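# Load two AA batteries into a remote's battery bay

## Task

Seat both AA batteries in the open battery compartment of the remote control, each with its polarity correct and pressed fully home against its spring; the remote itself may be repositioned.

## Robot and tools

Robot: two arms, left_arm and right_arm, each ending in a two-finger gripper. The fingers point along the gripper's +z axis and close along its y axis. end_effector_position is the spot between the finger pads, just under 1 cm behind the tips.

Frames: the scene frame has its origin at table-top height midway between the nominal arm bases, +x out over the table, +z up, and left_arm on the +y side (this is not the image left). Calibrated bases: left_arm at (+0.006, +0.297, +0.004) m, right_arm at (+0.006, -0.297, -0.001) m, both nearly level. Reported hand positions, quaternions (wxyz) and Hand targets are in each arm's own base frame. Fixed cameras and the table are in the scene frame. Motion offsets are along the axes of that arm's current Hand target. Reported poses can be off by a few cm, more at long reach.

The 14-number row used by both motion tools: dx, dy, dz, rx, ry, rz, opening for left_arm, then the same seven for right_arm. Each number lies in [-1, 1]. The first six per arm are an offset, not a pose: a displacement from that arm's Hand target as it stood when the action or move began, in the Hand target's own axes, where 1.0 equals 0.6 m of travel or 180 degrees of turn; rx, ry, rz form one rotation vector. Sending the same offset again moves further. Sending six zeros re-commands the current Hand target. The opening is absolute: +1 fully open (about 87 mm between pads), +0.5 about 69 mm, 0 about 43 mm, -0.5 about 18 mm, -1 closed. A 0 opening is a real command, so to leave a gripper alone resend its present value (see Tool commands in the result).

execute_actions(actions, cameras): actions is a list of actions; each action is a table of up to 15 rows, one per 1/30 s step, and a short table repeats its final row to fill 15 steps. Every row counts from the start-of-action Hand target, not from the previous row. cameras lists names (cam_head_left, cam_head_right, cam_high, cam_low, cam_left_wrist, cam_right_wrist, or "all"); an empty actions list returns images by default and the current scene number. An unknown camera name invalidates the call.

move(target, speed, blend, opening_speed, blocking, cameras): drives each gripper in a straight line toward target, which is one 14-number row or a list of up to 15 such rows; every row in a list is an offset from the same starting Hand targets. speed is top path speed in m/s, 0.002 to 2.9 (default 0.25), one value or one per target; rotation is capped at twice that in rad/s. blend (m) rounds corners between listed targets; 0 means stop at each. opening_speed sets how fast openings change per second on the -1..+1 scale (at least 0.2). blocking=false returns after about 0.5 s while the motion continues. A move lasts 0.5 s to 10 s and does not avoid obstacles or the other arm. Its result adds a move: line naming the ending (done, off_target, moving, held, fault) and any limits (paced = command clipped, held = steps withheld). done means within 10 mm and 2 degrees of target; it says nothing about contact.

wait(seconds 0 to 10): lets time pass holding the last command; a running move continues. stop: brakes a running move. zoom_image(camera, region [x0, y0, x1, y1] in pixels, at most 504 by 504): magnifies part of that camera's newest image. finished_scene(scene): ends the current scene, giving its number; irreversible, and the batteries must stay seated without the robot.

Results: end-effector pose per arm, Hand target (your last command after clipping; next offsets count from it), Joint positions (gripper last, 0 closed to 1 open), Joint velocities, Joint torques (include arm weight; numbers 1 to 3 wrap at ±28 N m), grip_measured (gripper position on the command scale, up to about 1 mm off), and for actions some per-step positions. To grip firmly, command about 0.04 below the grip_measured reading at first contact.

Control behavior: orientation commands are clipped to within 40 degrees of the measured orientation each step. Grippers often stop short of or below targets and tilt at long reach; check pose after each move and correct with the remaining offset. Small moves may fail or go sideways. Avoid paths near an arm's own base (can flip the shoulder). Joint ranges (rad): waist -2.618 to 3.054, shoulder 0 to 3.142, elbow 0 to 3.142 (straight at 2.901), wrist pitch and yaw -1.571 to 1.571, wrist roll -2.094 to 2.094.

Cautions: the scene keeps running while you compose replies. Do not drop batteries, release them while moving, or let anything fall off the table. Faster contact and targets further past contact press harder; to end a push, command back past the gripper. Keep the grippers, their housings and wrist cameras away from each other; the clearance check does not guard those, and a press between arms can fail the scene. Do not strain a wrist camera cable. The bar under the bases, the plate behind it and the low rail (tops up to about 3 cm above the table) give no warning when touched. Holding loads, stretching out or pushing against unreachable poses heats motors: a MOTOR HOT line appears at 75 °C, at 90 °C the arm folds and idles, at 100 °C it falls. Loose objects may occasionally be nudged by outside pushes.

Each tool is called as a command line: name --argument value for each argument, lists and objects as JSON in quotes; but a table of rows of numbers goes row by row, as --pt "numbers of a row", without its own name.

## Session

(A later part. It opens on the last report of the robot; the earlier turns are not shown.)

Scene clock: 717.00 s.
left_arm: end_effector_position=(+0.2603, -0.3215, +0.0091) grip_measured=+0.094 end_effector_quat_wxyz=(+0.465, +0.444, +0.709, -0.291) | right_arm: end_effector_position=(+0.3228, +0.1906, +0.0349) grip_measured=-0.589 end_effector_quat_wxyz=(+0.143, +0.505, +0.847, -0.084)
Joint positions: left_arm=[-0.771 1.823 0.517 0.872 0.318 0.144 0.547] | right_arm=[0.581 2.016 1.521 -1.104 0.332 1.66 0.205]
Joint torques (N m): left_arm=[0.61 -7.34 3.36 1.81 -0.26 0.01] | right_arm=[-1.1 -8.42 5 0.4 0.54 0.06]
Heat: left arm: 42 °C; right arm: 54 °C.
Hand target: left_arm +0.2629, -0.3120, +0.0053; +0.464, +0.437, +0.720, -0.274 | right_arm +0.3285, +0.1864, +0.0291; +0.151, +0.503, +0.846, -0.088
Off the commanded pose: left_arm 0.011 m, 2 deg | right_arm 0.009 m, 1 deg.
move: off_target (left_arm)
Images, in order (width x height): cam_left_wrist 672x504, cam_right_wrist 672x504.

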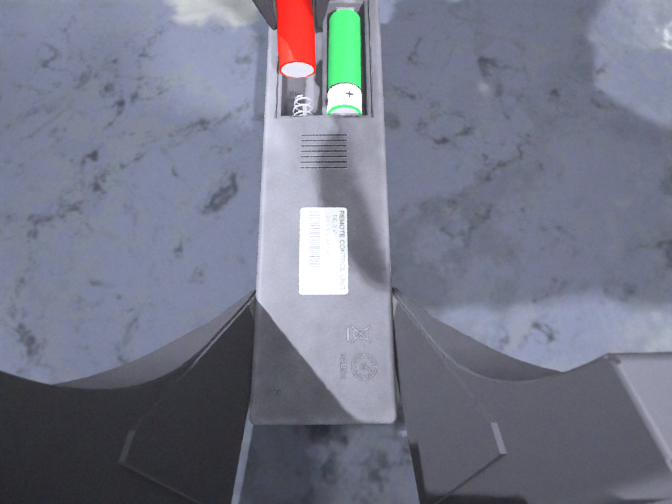

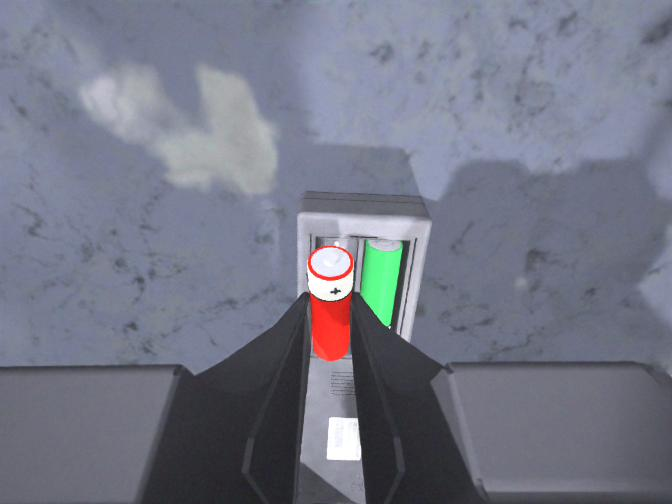

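move --target '[0,0,0,0,0,0,-0.1,0.0063,-0.004,0.0172,0,0,0,-0.82]' --speed 0.03 --cameras '["cam_left_wrist","cam_right_wrist"]'

zoom_image --camera "cam_right_wrist" --region '[240, 150, 420, 330]'

zoom_image --camera "cam_left_wrist" --region '[250, 0, 410, 130]'

Scene clock: 725.13 s.
left_arm: end_effector_position=(+0.2603, -0.3215, +0.0091) grip_measured=+0.094 end_effector_quat_wxyz=(+0.465, +0.444, +0.709, -0.291) | right_arm: end_effector_position=(+0.3212, +0.1895, +0.0251) grip_measured=-0.589 end_effector_quat_wxyz=(+0.143, +0.505, +0.847, -0.083)
Joint positions: left_arm=[-0.771 1.823 0.517 0.872 0.318 0.144 0.547] | right_arm=[0.581 2.016 1.481 -1.06 0.332 1.66 0.205]
Joint torques (N m): left_arm=[0.61 -7.34 3.34 1.81 -0.27 0.01] | right_arm=[-1.07 -7.99 4.96 0.39 0.54 0.08]
Heat: left arm: 42 °C; right arm: 54 °C.
Hand target: left_arm +0.2629, -0.3120, +0.0053; +0.464, +0.437, +0.720, -0.274 | right_arm +0.3265, +0.1853, +0.0182; +0.151, +0.503, +0.846, -0.087
Off the commanded pose: left_arm 0.011 m, 2 deg | right_arm 0.010 m, 1 deg.
move: off_target (left_arm)
Images, in order (width x height): cam_left_wrist 672x504, cam_right_wrist 672x504.

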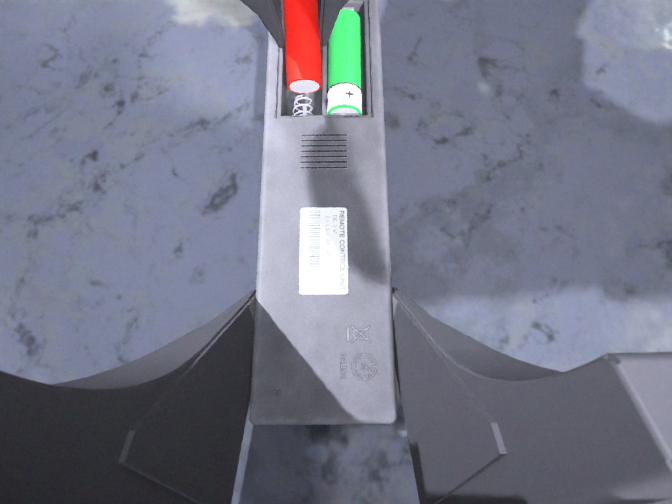

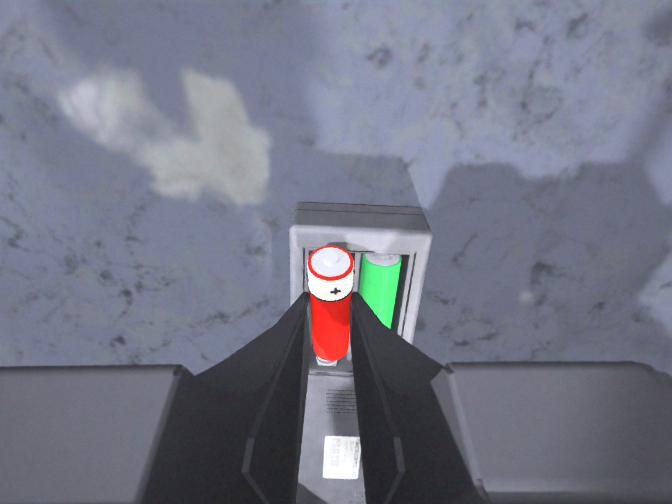

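Scaled by 2.800.

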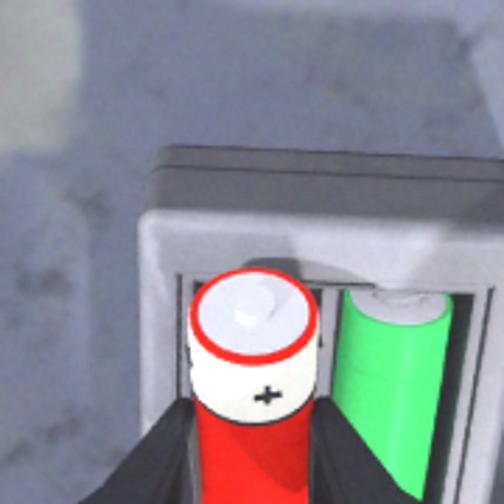

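Scaled by 3.150.

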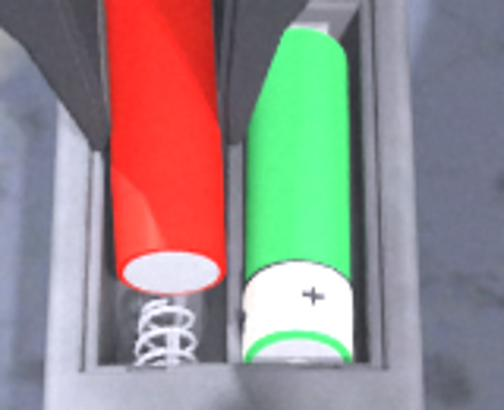

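move --target '[0,0,0,0,0,0,-0.1,0.0046,0,0.0125,0,0,0,-0.82]' --speed 0.03 --cameras '["cam_left_wrist","cam_right_wrist"]'

zoom_image --camera "cam_left_wrist" --region '[250, 0, 410, 130]'

Scene clock: 730.10 s.
left_arm: end_effector_position=(+0.2604, -0.3215, +0.0091) grip_measured=+0.094 end_effector_quat_wxyz=(+0.465, +0.444, +0.709, -0.291) | right_arm: end_effector_position=(+0.3222, +0.1887, +0.0241) grip_measured=-0.589 end_effector_quat_wxyz=(+0.147, +0.504, +0.847, -0.083)
Joint positions: left_arm=[-0.771 1.823 0.517 0.872 0.317 0.143 0.547] | right_arm=[0.581 2.016 1.477 -1.053 0.338 1.658 0.205]
Joint torques (N m): left_arm=[0.61 -7.36 3.33 1.82 -0.25 0.02] | right_arm=[-1.05 -7.21 3.82 0.61 0.5 0.07]
Heat: left arm: 42 °C; right arm: 54 °C.
Hand target: left_arm +0.2630, -0.3120, +0.0052; +0.464, +0.437, +0.720, -0.274 | right_arm +0.3265, +0.1853, +0.0101; +0.151, +0.503, +0.846, -0.088
Off the commanded pose: left_arm 0.011 m, 2 deg | right_arm 0.015 m, 1 deg.
move: off_target (left_arm, right_arm)
Images, in order (width x height): cam_left_wrist 672x504, cam_right_wrist 672x504.

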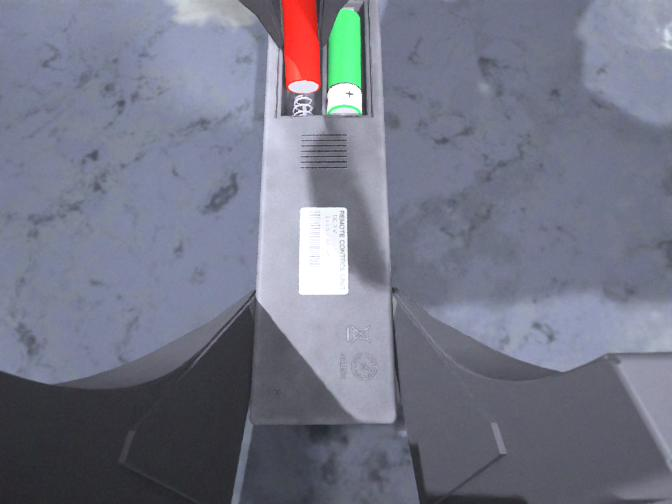

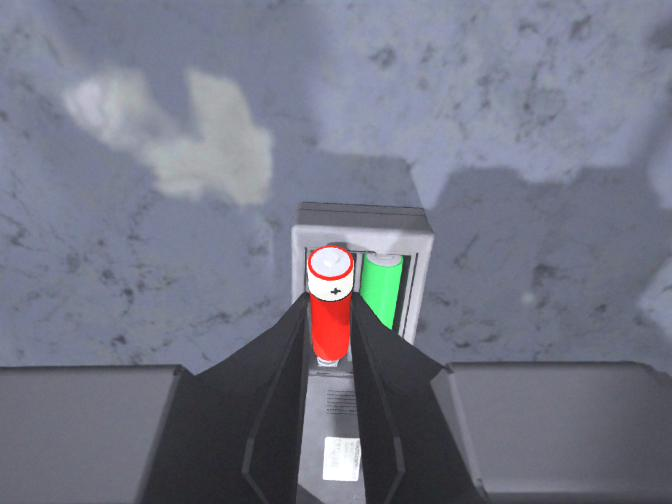

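Scaled by 3.150.

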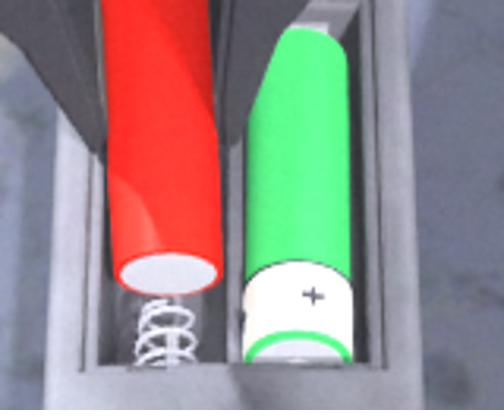

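move --pt "0 0 0 0 0 0 -0.1 -0.004 0 -0.012 0 0 0 -0.82" --pt "0 0 0 0 0 0 -0.1 -0.004 0 -0.012 0 0 0 -0.45" --pt "0 0 0 0 0 0 -0.1 -0.0287 0 -0.092 0 0.02 0 -0.45" --speed 0.05 --opening_speed 0.4 --cameras '["cam_left_wrist","cam_right_wrist"]'

zoom_image --camera "cam_right_wrist" --region '[240, 120, 420, 300]'

zoom_image --camera "cam_left_wrist" --region '[250, 0, 410, 130]'

Scene clock: 742.40 s.
left_arm: end_effector_position=(+0.2605, -0.3214, +0.0092) grip_measured=+0.094 end_effector_quat_wxyz=(+0.465, +0.443, +0.709, -0.291) | right_arm: end_effector_position=(+0.3157, +0.1844, +0.0473) grip_measured=-0.450 end_effector_quat_wxyz=(+0.113, +0.503, +0.851, -0.098)
Joint positions: left_arm=[-0.771 1.823 0.517 0.872 0.316 0.143 0.547] | right_arm=[0.558 2.016 1.573 -1.198 0.292 1.635 0.275]
Joint torques (N m): left_arm=[0.59 -7.32 3.33 1.81 -0.24 0.02] | right_arm=[-1.02 -13.07 7.91 -0.06 0.26 0.07]
Heat: left arm: 42 °C; right arm: 54 °C.
Hand target: left_arm +0.2630, -0.3120, +0.0053; +0.464, +0.437, +0.720, -0.274 | right_arm +0.3250, +0.1875, +0.0679; +0.124, +0.506, +0.851, -0.072
Off the commanded pose: left_arm 0.011 m, 2 deg | right_arm 0.023 m, 3 deg.
move: off_target (left_arm, right_arm)
Images, in order (width x height): cam_left_wrist 672x504, cam_right_wrist 672x504.

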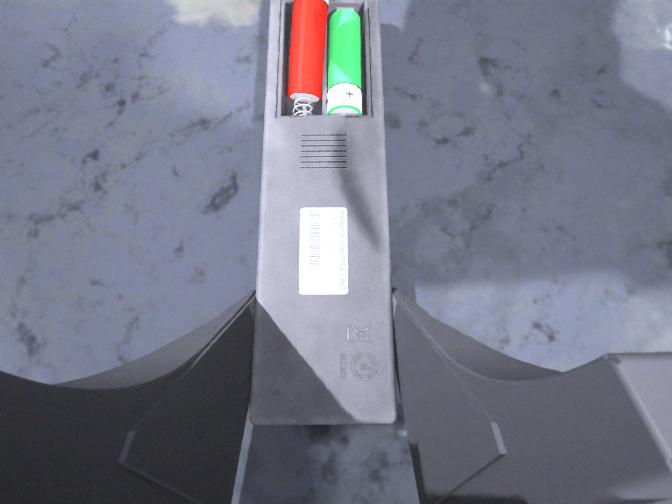

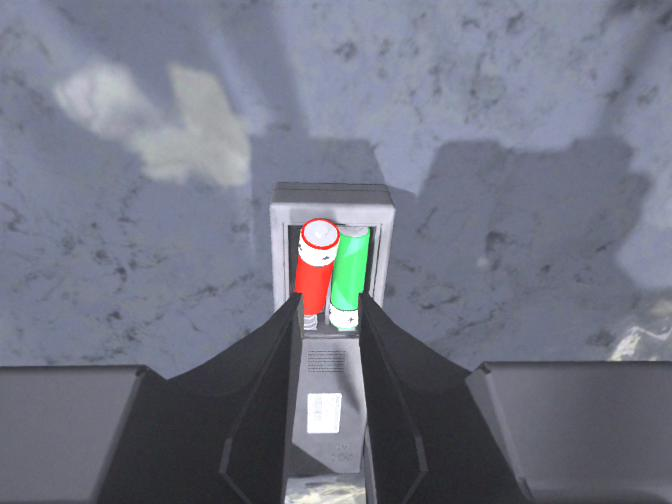

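Scaled by 2.800.

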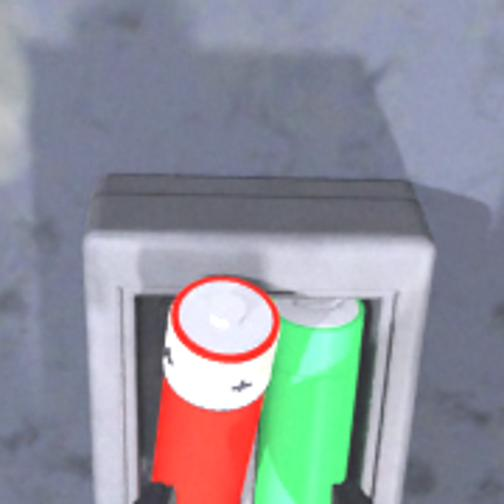

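Scaled by 3.150.

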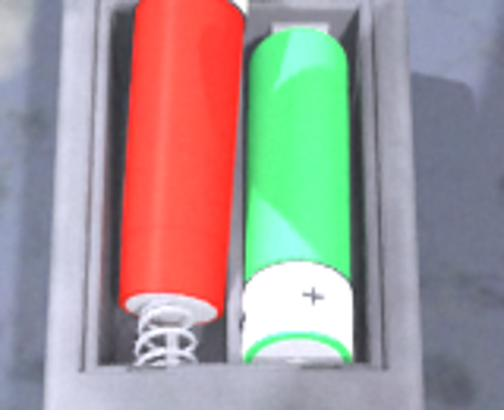

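move --pt "0 0 0 0 0 0 -0.1 -0.0655 -0.002 0.0125 0 0.02 0 -0.45" --pt "0 0 0 0 0 0 -0.1 -0.0655 -0.002 0.0125 0 0.02 0 -0.8" --pt "0 0 0 0 0 0 -0.1 -0.0462 -0.002 0.078 0 0.02 0 -0.8" --speed 0.07 --cameras '["cam_left_wrist","cam_right_wrist"]'

zoom_image --camera "cam_right_wrist" --region '[250, 220, 410, 380]'

zoom_image --camera "cam_left_wrist" --region '[250, 0, 410, 130]'

Scene clock: 765.70 s.
left_arm: end_effector_position=(+0.2605, -0.3214, +0.0092) grip_measured=+0.094 end_effector_quat_wxyz=(+0.465, +0.443, +0.709, -0.291) | right_arm: end_effector_position=(+0.3385, +0.1508, +0.0273) grip_measured=-0.800 end_effector_quat_wxyz=(+0.091, +0.509, +0.853, -0.069)
Joint positions: left_arm=[-0.771 1.823 0.517 0.872 0.316 0.143 0.547] | right_arm=[0.417 2.016 1.494 -1.057 0.228 1.494 0.1]
Joint torques (N m): left_arm=[0.59 -7.35 3.36 1.81 -0.25 0.02] | right_arm=[-0.58 -11.07 4.96 0.41 0.22 0.07]
Heat: left arm: 43 °C; right arm: 63 °C.
Hand target: left_arm +0.2630, -0.3120, +0.0053; +0.464, +0.437, +0.720, -0.274 | right_arm +0.3431, +0.1521, +0.0308; +0.097, +0.508, +0.854, -0.056
Off the commanded pose: left_arm 0.010 m, 2 deg | right_arm 0.006 m, 2 deg.
move: done; target 2's new opening was sent with right_arm's hand 0.029 m and 5 deg from that target
Images, in order (width x height): cam_left_wrist 672x504, cam_right_wrist 672x504.

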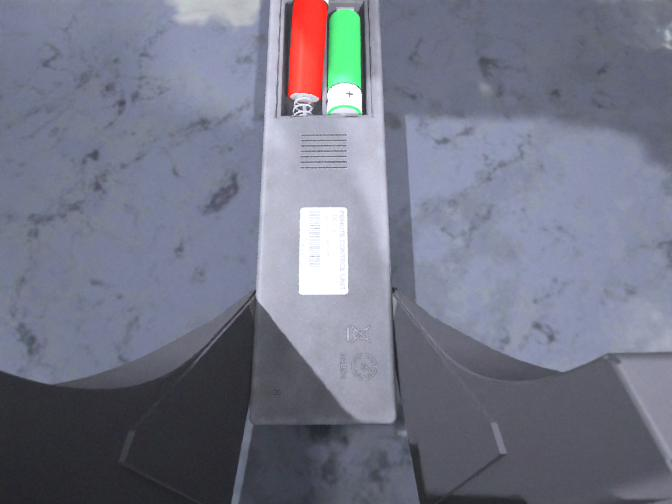

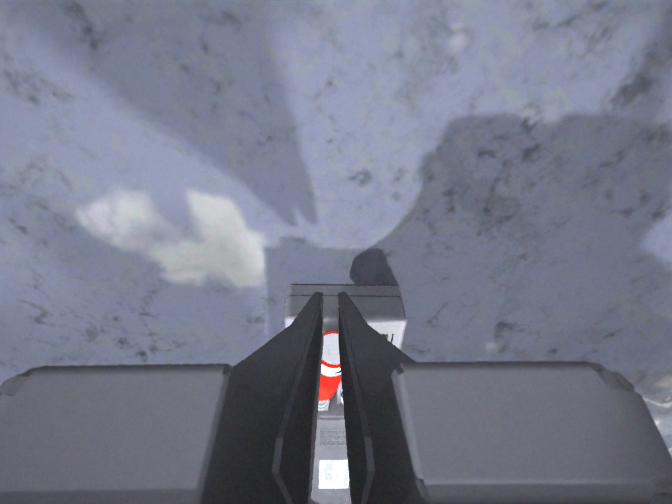

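Scaled by 3.150.

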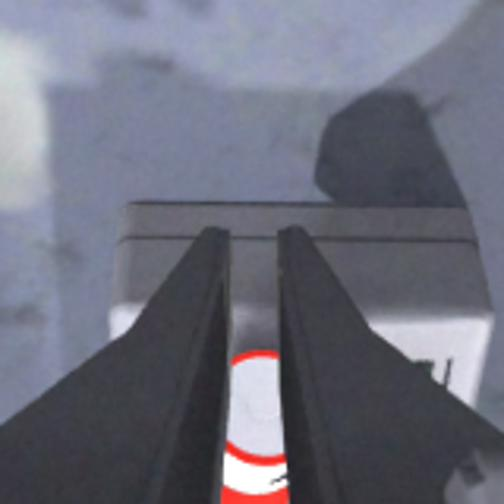

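Scaled by 3.150.

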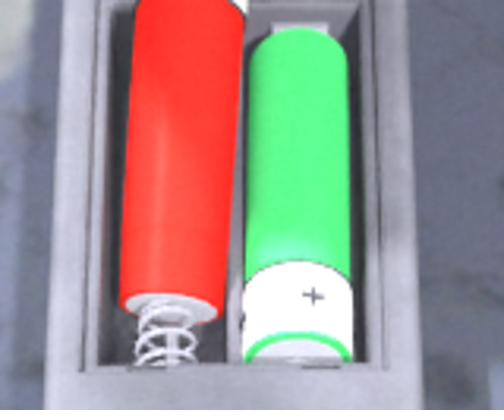

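move --pt "0 0 0 0 0 0 -0.1 -0.0044 0 -0.0195 0 0 0 -0.8" --pt "0 0 0 0 0 0 -0.1 0.0557 -0.007 -0.0262 0 0 0 -0.8" --speed 0.03 --cameras '["cam_left_wrist","cam_right_wrist"]'

zoom_image --camera "cam_right_wrist" --region '[250, 220, 410, 380]'

zoom_image --camera "cam_left_wrist" --region '[250, 0, 410, 130]'

Scene clock: 783.13 s.
left_arm: end_effector_position=(+0.2608, -0.3195, +0.0092) grip_measured=+0.094 end_effector_quat_wxyz=(+0.465, +0.442, +0.711, -0.289) | right_arm: end_effector_position=(+0.3300, +0.1671, +0.0274) grip_measured=-0.800 end_effector_quat_wxyz=(+0.105, +0.511, +0.850, -0.077)
Joint positions: left_arm=[-0.768 1.818 0.512 0.872 0.315 0.143 0.547] | right_arm=[0.482 2.016 1.494 -1.072 0.261 1.568 0.1]
Joint torques (N m): left_arm=[0.32 -6.97 3.75 1.81 -0.23 0.02] | right_arm=[2.47 -13.15 4.83 0.04 -0.13 0.41]
Heat: left arm: 43 °C; right arm: 64 °C.
Hand target: left_arm +0.2630, -0.3120, +0.0053; +0.464, +0.437, +0.720, -0.274 | right_arm +0.3221, +0.1817, +0.0387; +0.097, +0.508, +0.854, -0.056
Off the commanded pose: left_arm 0.009 m, 2 deg | right_arm 0.020 m, 3 deg.
move: off_target (right_arm)
Images, in order (width x height): cam_left_wrist 672x504, cam_right_wrist 672x504.

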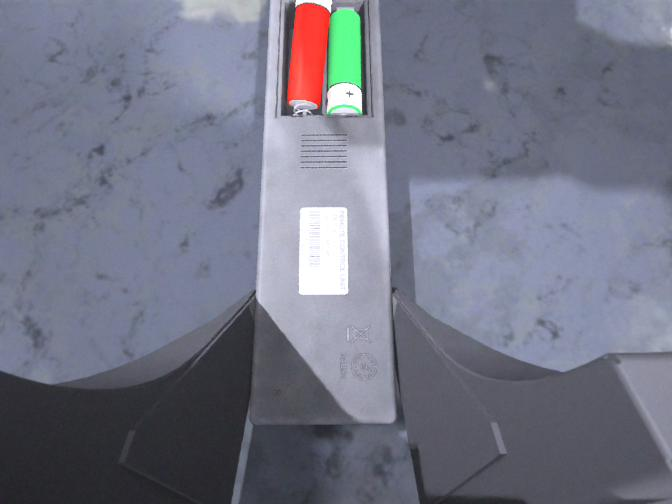

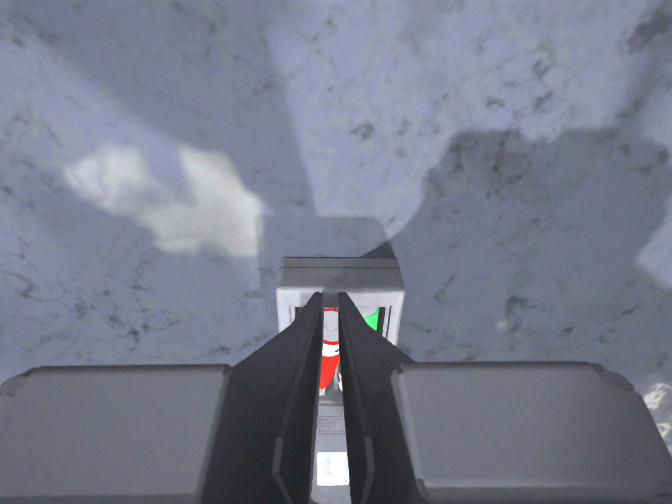

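Scaled by 3.150.

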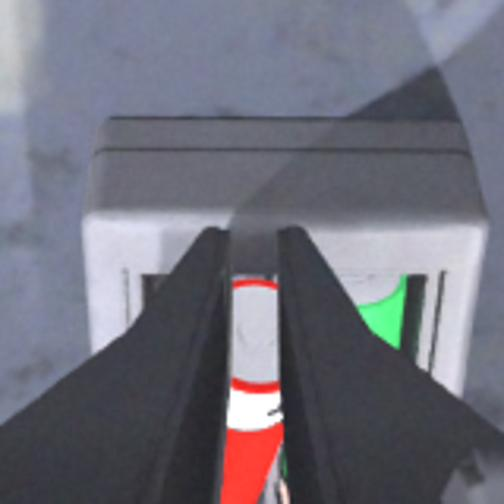

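Scaled by 3.150.

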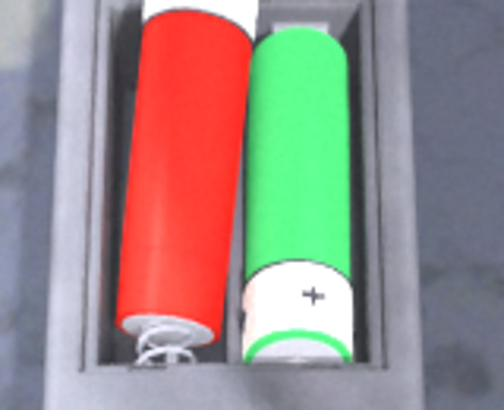

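move --target '[0,0,0,0,0,0,-0.1,0.013,0.02,-0.006,0,0,0,-0.8]' --speed 0.03 --cameras '["cam_left_wrist","cam_right_wrist"]'

zoom_image --camera "cam_right_wrist" --region '[250, 220, 410, 380]'

zoom_image --camera "cam_left_wrist" --region '[250, 0, 410, 130]'

Scene clock: 789.80 s.
left_arm: end_effector_position=(+0.2611, -0.3193, +0.0092) grip_measured=+0.094 end_effector_quat_wxyz=(+0.465, +0.441, +0.711, -0.289) | right_arm: end_effector_position=(+0.3321, +0.1722, +0.0359) grip_measured=-0.800 end_effector_quat_wxyz=(+0.115, +0.513, +0.847, -0.078)
Joint positions: left_arm=[-0.767 1.818 0.512 0.872 0.315 0.143 0.547] | right_arm=[0.5 2.016 1.529 -1.103 0.277 1.591 0.1]
Joint torques (N m): left_arm=[0.28 -7.01 3.73 1.81 -0.22 0.03] | right_arm=[2.93 -9.16 7.66 0.06 -0.32 0.32]
Heat: left arm: 42 °C; right arm: 65 °C.
Hand target: left_arm +0.2630, -0.3119, +0.0053; +0.464, +0.437, +0.720, -0.274 | right_arm +0.3286, +0.1949, +0.0405; +0.097, +0.508, +0.854, -0.056
Off the commanded pose: left_arm 0.009 m, 2 deg | right_arm 0.023 m, 3 deg.
move: off_target (right_arm)
Images, in order (width x height): cam_left_wrist 672x504, cam_right_wrist 672x504.

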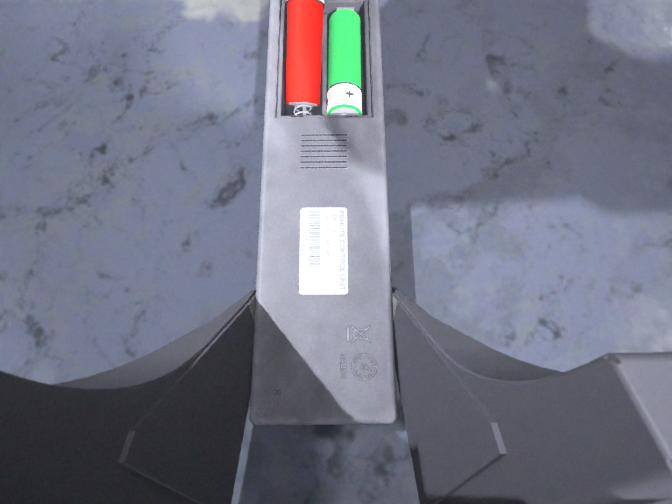

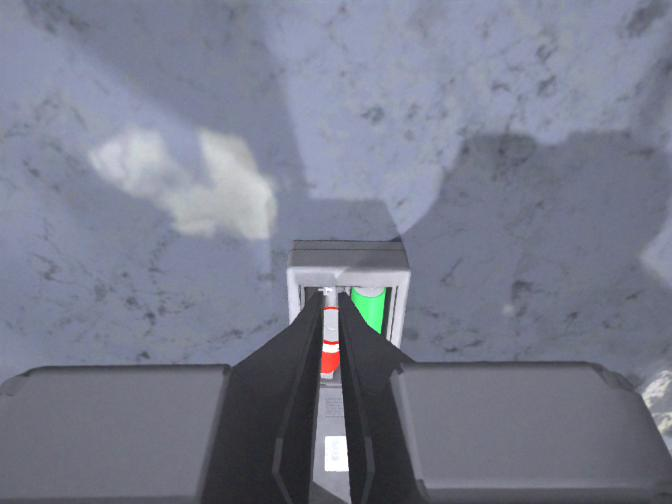

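Scaled by 3.150.

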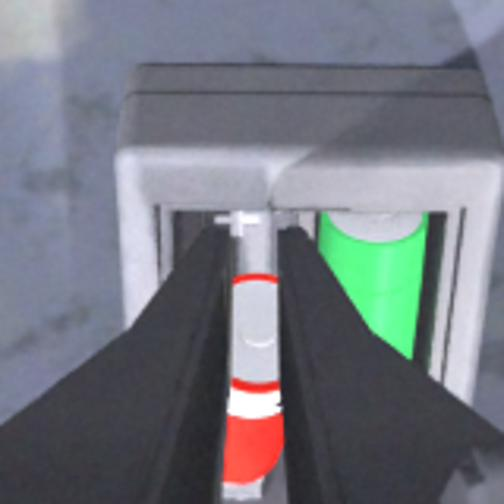

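Scaled by 3.150.

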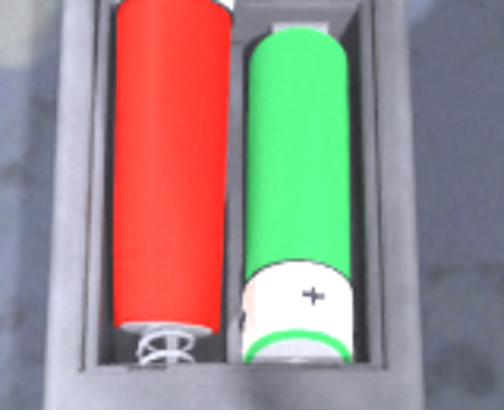

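move --target '[0,0,0,0,0,0,-0.1,0.012,0,0.045,0,0,0,-0.8]' --speed 0.03 --cameras '["cam_left_wrist","cam_right_wrist"]'

zoom_image --camera "cam_right_wrist" --region '[250, 220, 410, 380]'

zoom_image --camera "cam_left_wrist" --region '[250, 0, 410, 130]'

Scene clock: 797.43 s.
left_arm: end_effector_position=(+0.2611, -0.3193, +0.0092) grip_measured=+0.094 end_effector_quat_wxyz=(+0.465, +0.441, +0.711, -0.289) | right_arm: end_effector_position=(+0.3359, +0.1728, +0.0256) grip_measured=-0.800 end_effector_quat_wxyz=(+0.121, +0.515, +0.846, -0.074)
Joint positions: left_arm=[-0.767 1.818 0.512 0.872 0.315 0.143 0.547] | right_arm=[0.5 2.028 1.504 -1.055 0.285 1.594 0.1]
Joint torques (N m): left_arm=[0.28 -6.97 3.71 1.81 -0.23 0.02] | right_arm=[3.12 -7.61 4.23 0.6 -0.39 0.32]
Heat: left arm: 41 °C; right arm: 63 °C.
Hand target: left_arm +0.2630, -0.3119, +0.0053; +0.464, +0.437, +0.720, -0.274 | right_arm +0.3282, +0.1958, +0.0126; +0.097, +0.508, +0.854, -0.056
Off the commanded pose: left_arm 0.009 m, 2 deg | right_arm 0.027 m, 4 deg.
move: off_target (right_arm)
Images, in order (width x height): cam_left_wrist 672x504, cam_right_wrist 672x504.

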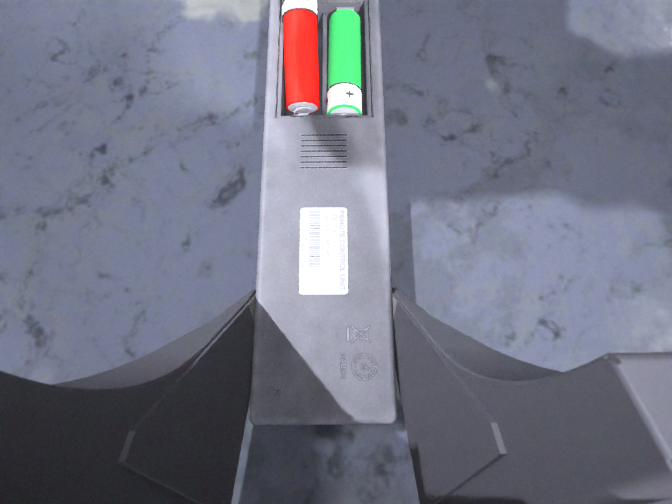

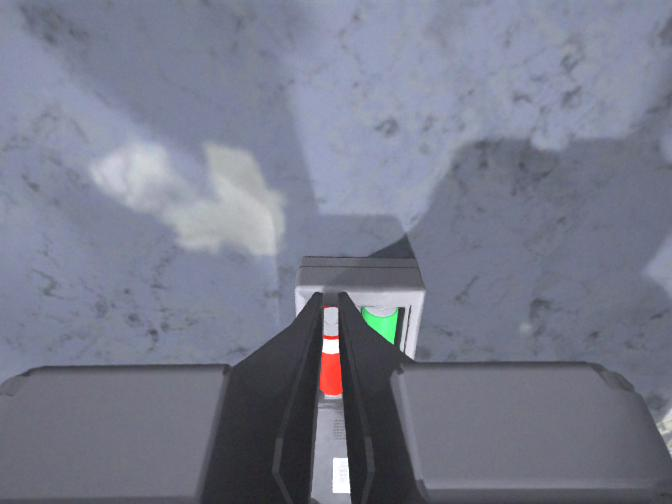

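Scaled by 3.150.

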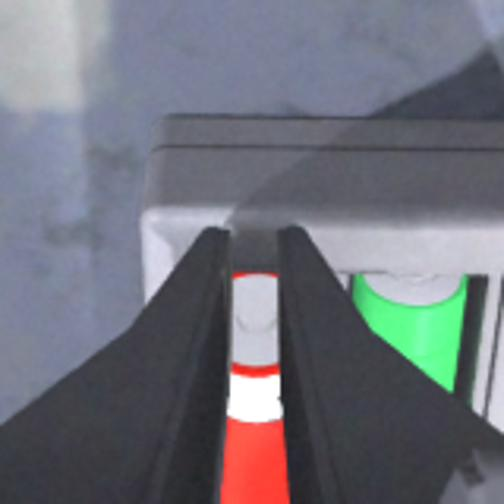

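Scaled by 3.150.

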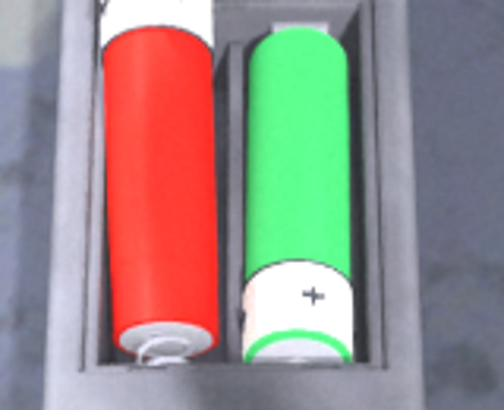

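move --target '[0,0,0,0,0,0,-0.1,0.008,-0.011,-0.001,0,0,0,-0.8]' --speed 0.02 --cameras '["cam_left_wrist","cam_right_wrist"]'

zoom_image --camera "cam_right_wrist" --region '[250, 220, 410, 380]'

zoom_image --camera "cam_left_wrist" --region '[250, 0, 410, 130]'

Scene clock: 812.93 s.
left_arm: end_effector_position=(+0.2611, -0.3193, +0.0092) grip_measured=+0.094 end_effector_quat_wxyz=(+0.465, +0.441, +0.711, -0.289) | right_arm: end_effector_position=(+0.3350, +0.1733, +0.0244) grip_measured=-0.800 end_effector_quat_wxyz=(+0.129, +0.514, +0.845, -0.076)
Joint positions: left_arm=[-0.767 1.818 0.512 0.872 0.315 0.143 0.547] | right_arm=[0.509 2.022 1.49 -1.043 0.3 1.603 0.1]
Joint torques (N m): left_arm=[0.27 -6.97 3.74 1.81 -0.23 0.03] | right_arm=[3.43 -8.9 2.96 0.55 -0.57 0.34]
Heat: left arm: 41 °C; right arm: 59 °C.
Hand target: left_arm +0.2630, -0.3119, +0.0053; +0.464, +0.437, +0.720, -0.274 | right_arm +0.3202, +0.1968, +0.0121; +0.097, +0.508, +0.854, -0.056
Off the commanded pose: left_arm 0.009 m, 2 deg | right_arm 0.030 m, 4 deg.
move: off_target (right_arm)
Images, in order (width x height): cam_left_wrist 672x504, cam_right_wrist 672x504.

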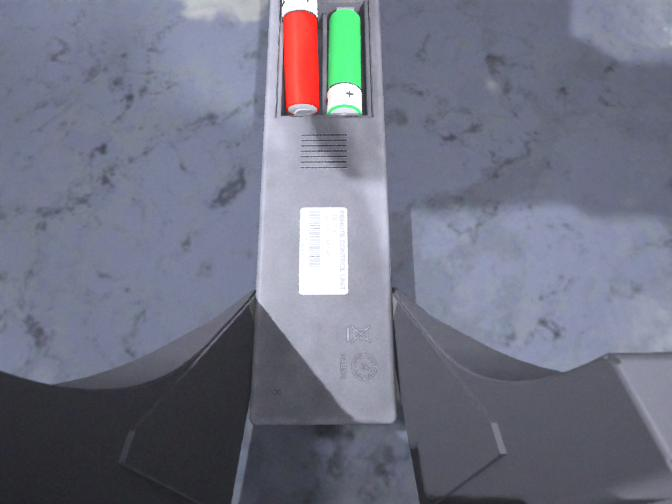

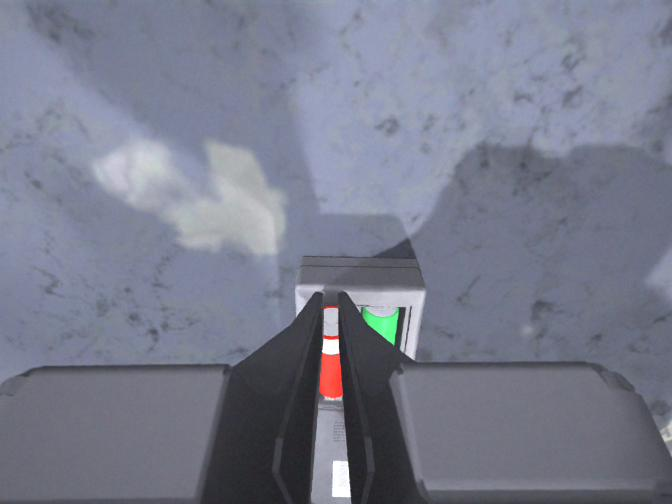

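Scaled by 3.150.

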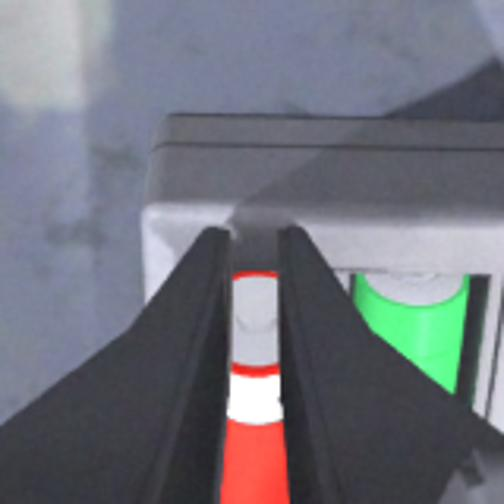

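Scaled by 3.150.

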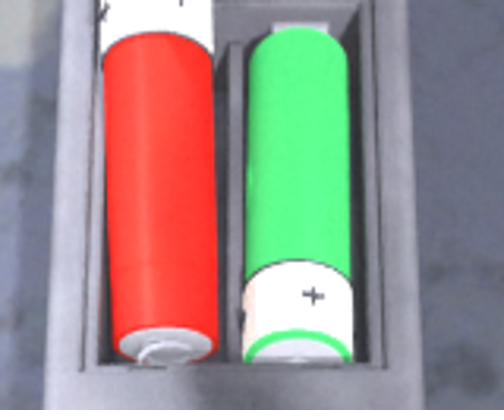

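move --target '[0,0,0,0,0,0,-0.1,0.002,-0.015,0.003,0,0,0,-0.8]' --speed 0.02 --cameras '["cam_left_wrist","cam_right_wrist"]'

zoom_image --camera "cam_right_wrist" --region '[250, 220, 410, 380]'

zoom_image --camera "cam_left_wrist" --region '[250, 0, 410, 130]'

Scene clock: 825.00 s.
left_arm: end_effector_position=(+0.2611, -0.3193, +0.0092) grip_measured=+0.094 end_effector_quat_wxyz=(+0.465, +0.441, +0.711, -0.289) | right_arm: end_effector_position=(+0.3344, +0.1729, +0.0244) grip_measured=-0.800 end_effector_quat_wxyz=(+0.137, +0.519, +0.842, -0.062)
Joint positions: left_arm=[-0.767 1.818 0.512 0.872 0.315 0.143 0.547] | right_arm=[0.509 1.99 1.442 -0.996 0.3 1.61 0.1]
Joint torques (N m): left_arm=[0.28 -6.99 3.71 1.81 -0.23 0.03] | right_arm=[3.7 -8.31 2.66 0.34 -0.56 0.33]
Heat: left arm: 40 °C; right arm: 58 °C.
Hand target: left_arm +0.2630, -0.3119, +0.0053; +0.464, +0.437, +0.720, -0.274 | right_arm +0.3120, +0.1932, +0.0101; +0.097, +0.508, +0.854, -0.056
Off the commanded pose: left_arm 0.009 m, 2 deg | right_arm 0.034 m, 5 deg.
move: off_target (right_arm)
Images, in order (width x height): cam_left_wrist 672x504, cam_right_wrist 672x504.

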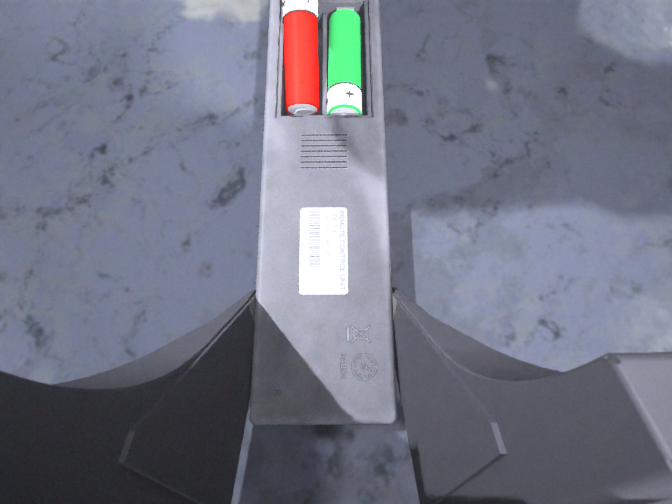

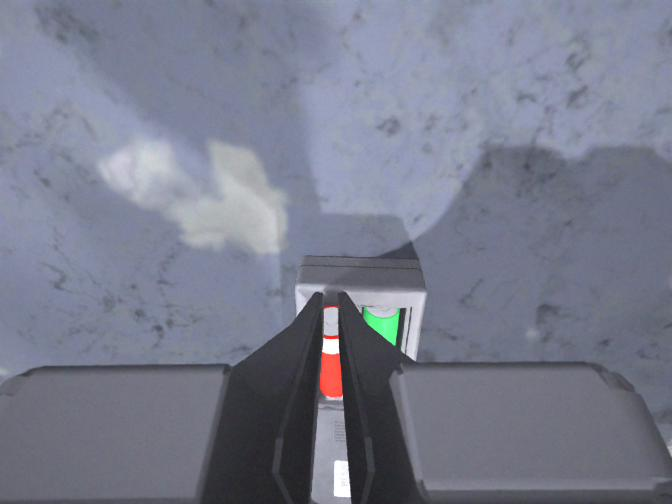

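Scaled by 3.150.

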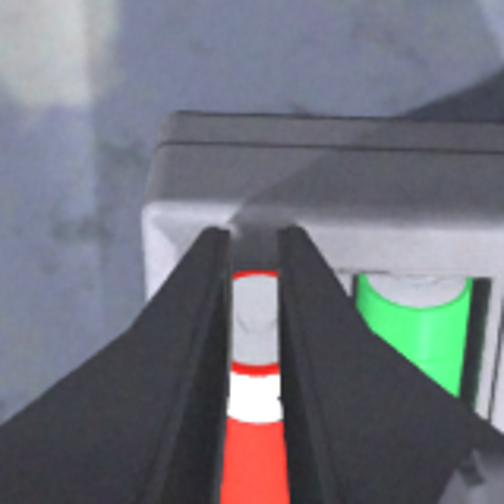

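Scaled by 3.150.

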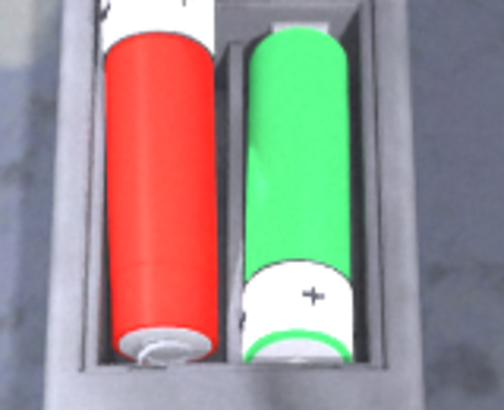

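move --pt "0 0 0 0 0 0 -0.1 -0.0553 0.0167 -0.0122 0 0 0 -0.8" --pt "0 0 0 0 0 0 -0.1 -0.0718 0.0167 -0.0854 0 0 0 -0.8" --speed 0.03 --cameras '["cam_left_wrist","cam_right_wrist"]'

zoom_image --camera "cam_right_wrist" --region '[250, 220, 410, 380]'

zoom_image --camera "cam_left_wrist" --region '[250, 0, 410, 130]'

Scene clock: 840.10 s.
left_arm: end_effector_position=(+0.2612, -0.3193, +0.0092) grip_measured=+0.094 end_effector_quat_wxyz=(+0.465, +0.441, +0.711, -0.289) | right_arm: end_effector_position=(+0.3271, +0.1682, +0.0554) grip_measured=-0.800 end_effector_quat_wxyz=(+0.089, +0.508, +0.854, -0.074)
Joint positions: left_arm=[-0.767 1.818 0.512 0.872 0.314 0.143 0.547] | right_arm=[0.473 1.993 1.576 -1.184 0.229 1.55 0.1]
Joint torques (N m): left_arm=[0.29 -6.99 3.71 1.81 -0.21 0.02] | right_arm=[-0.65 -11.17 8.06 -0.02 0.22 0.07]
Heat: left arm: 40 °C; right arm: 56 °C.
Hand target: left_arm +0.2630, -0.3119, +0.0053; +0.464, +0.437, +0.720, -0.274 | right_arm +0.3352, +0.1711, +0.0696; +0.097, +0.508, +0.854, -0.056
Off the commanded pose: left_arm 0.009 m, 2 deg | right_arm 0.017 m, 2 deg.
move: off_target (right_arm)
Images, in order (width x height): cam_left_wrist 672x504, cam_right_wrist 672x504.

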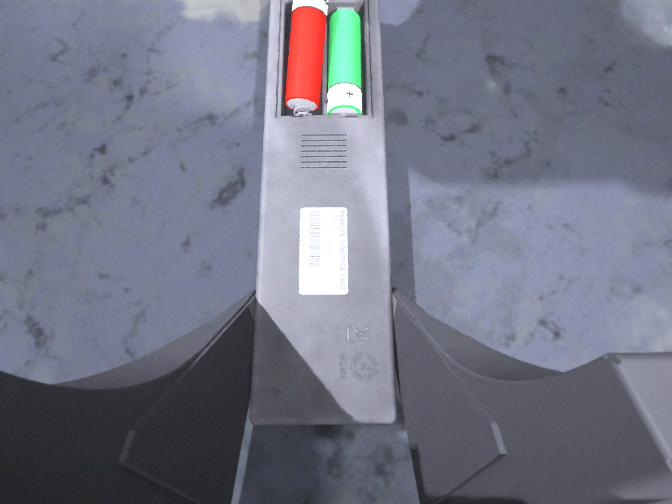

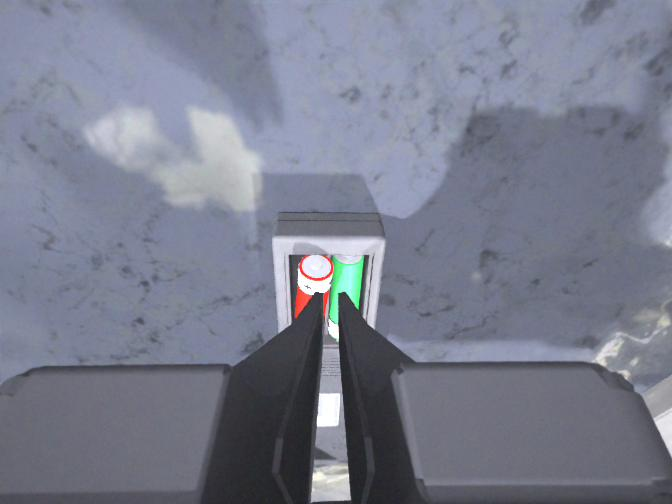

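Scaled by 3.150.

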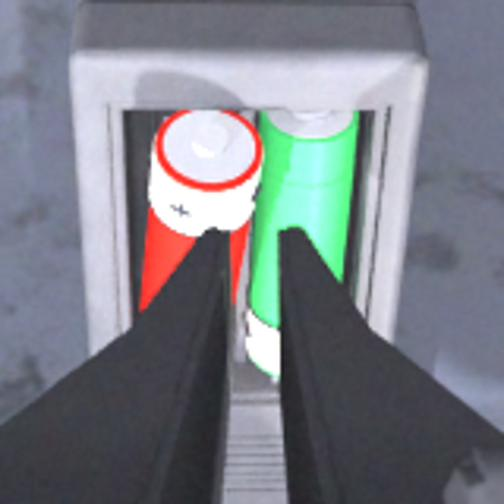

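Scaled by 3.150.

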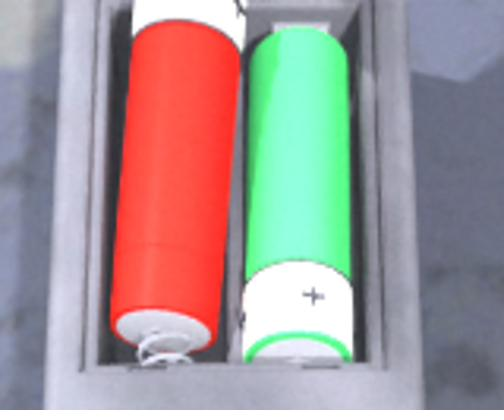

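move --target '[0,0,0,0,0,0,-0.1,0.0372,-0.0027,0.0257,0,0,0,-1]' --speed 0.05 --cameras '["cam_left_wrist","cam_right_wrist"]'

zoom_image --camera "cam_right_wrist" --region '[250, 200, 410, 360]'

zoom_image --camera "cam_left_wrist" --region '[250, 0, 410, 130]'

Scene clock: 860.27 s.
left_arm: end_effector_position=(+0.2612, -0.3193, +0.0092) grip_measured=+0.094 end_effector_quat_wxyz=(+0.465, +0.441, +0.711, -0.289) | right_arm: end_effector_position=(+0.3224, +0.1813, +0.0493) grip_measured=-0.982 end_effector_quat_wxyz=(+0.092, +0.504, +0.856, -0.067)
Joint positions: left_arm=[-0.767 1.818 0.512 0.872 0.314 0.143 0.547] | right_arm=[0.509 1.993 1.551 -1.151 0.227 1.576 0.009]
Joint torques (N m): left_arm=[0.28 -6.95 3.71 1.81 -0.22 0.02] | right_arm=[0.65 -10.06 5.03 0.34 0.27 0.39]
Heat: left arm: 40 °C; right arm: 60 °C.
Hand target: left_arm +0.2630, -0.3119, +0.0053; +0.464, +0.437, +0.720, -0.274 | right_arm +0.3250, +0.1865, +0.0496; +0.097, +0.508, +0.854, -0.056
Off the commanded pose: left_arm 0.009 m, 2 deg | right_arm 0.006 m, 1 deg.
move: done
Images, in order (width x height): cam_left_wrist 672x504, cam_right_wrist 672x504.

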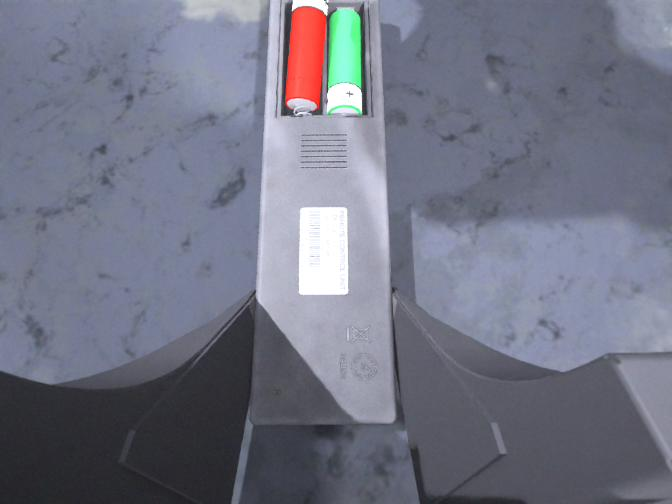

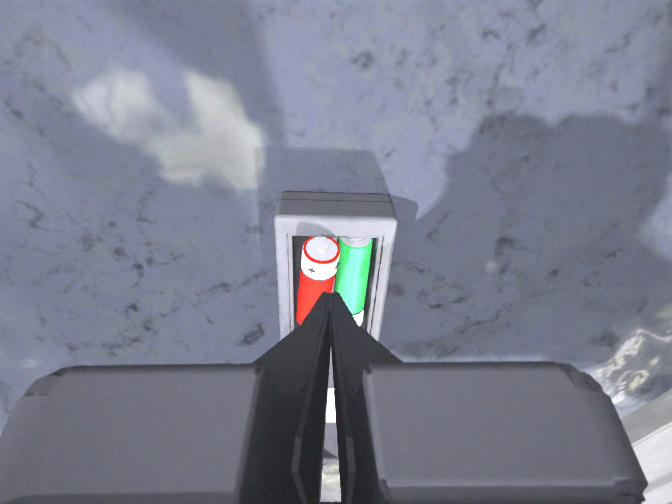

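Scaled by 3.150.

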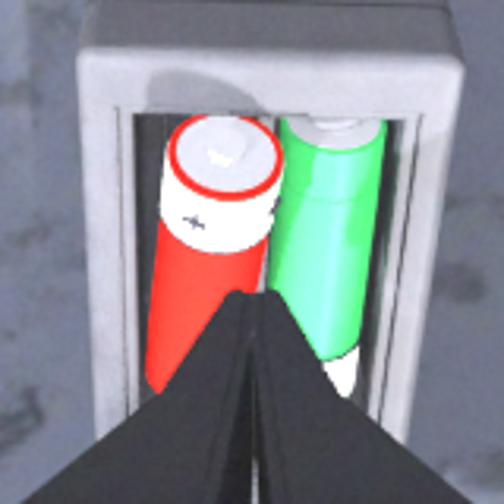

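Scaled by 3.150.

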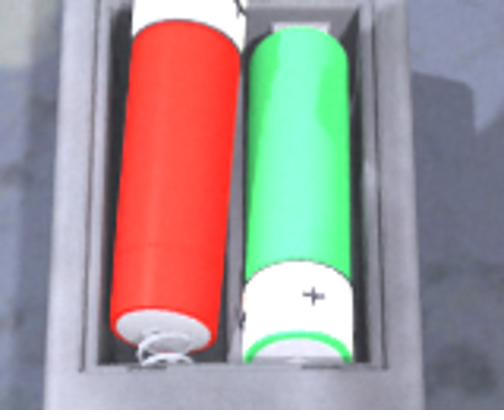

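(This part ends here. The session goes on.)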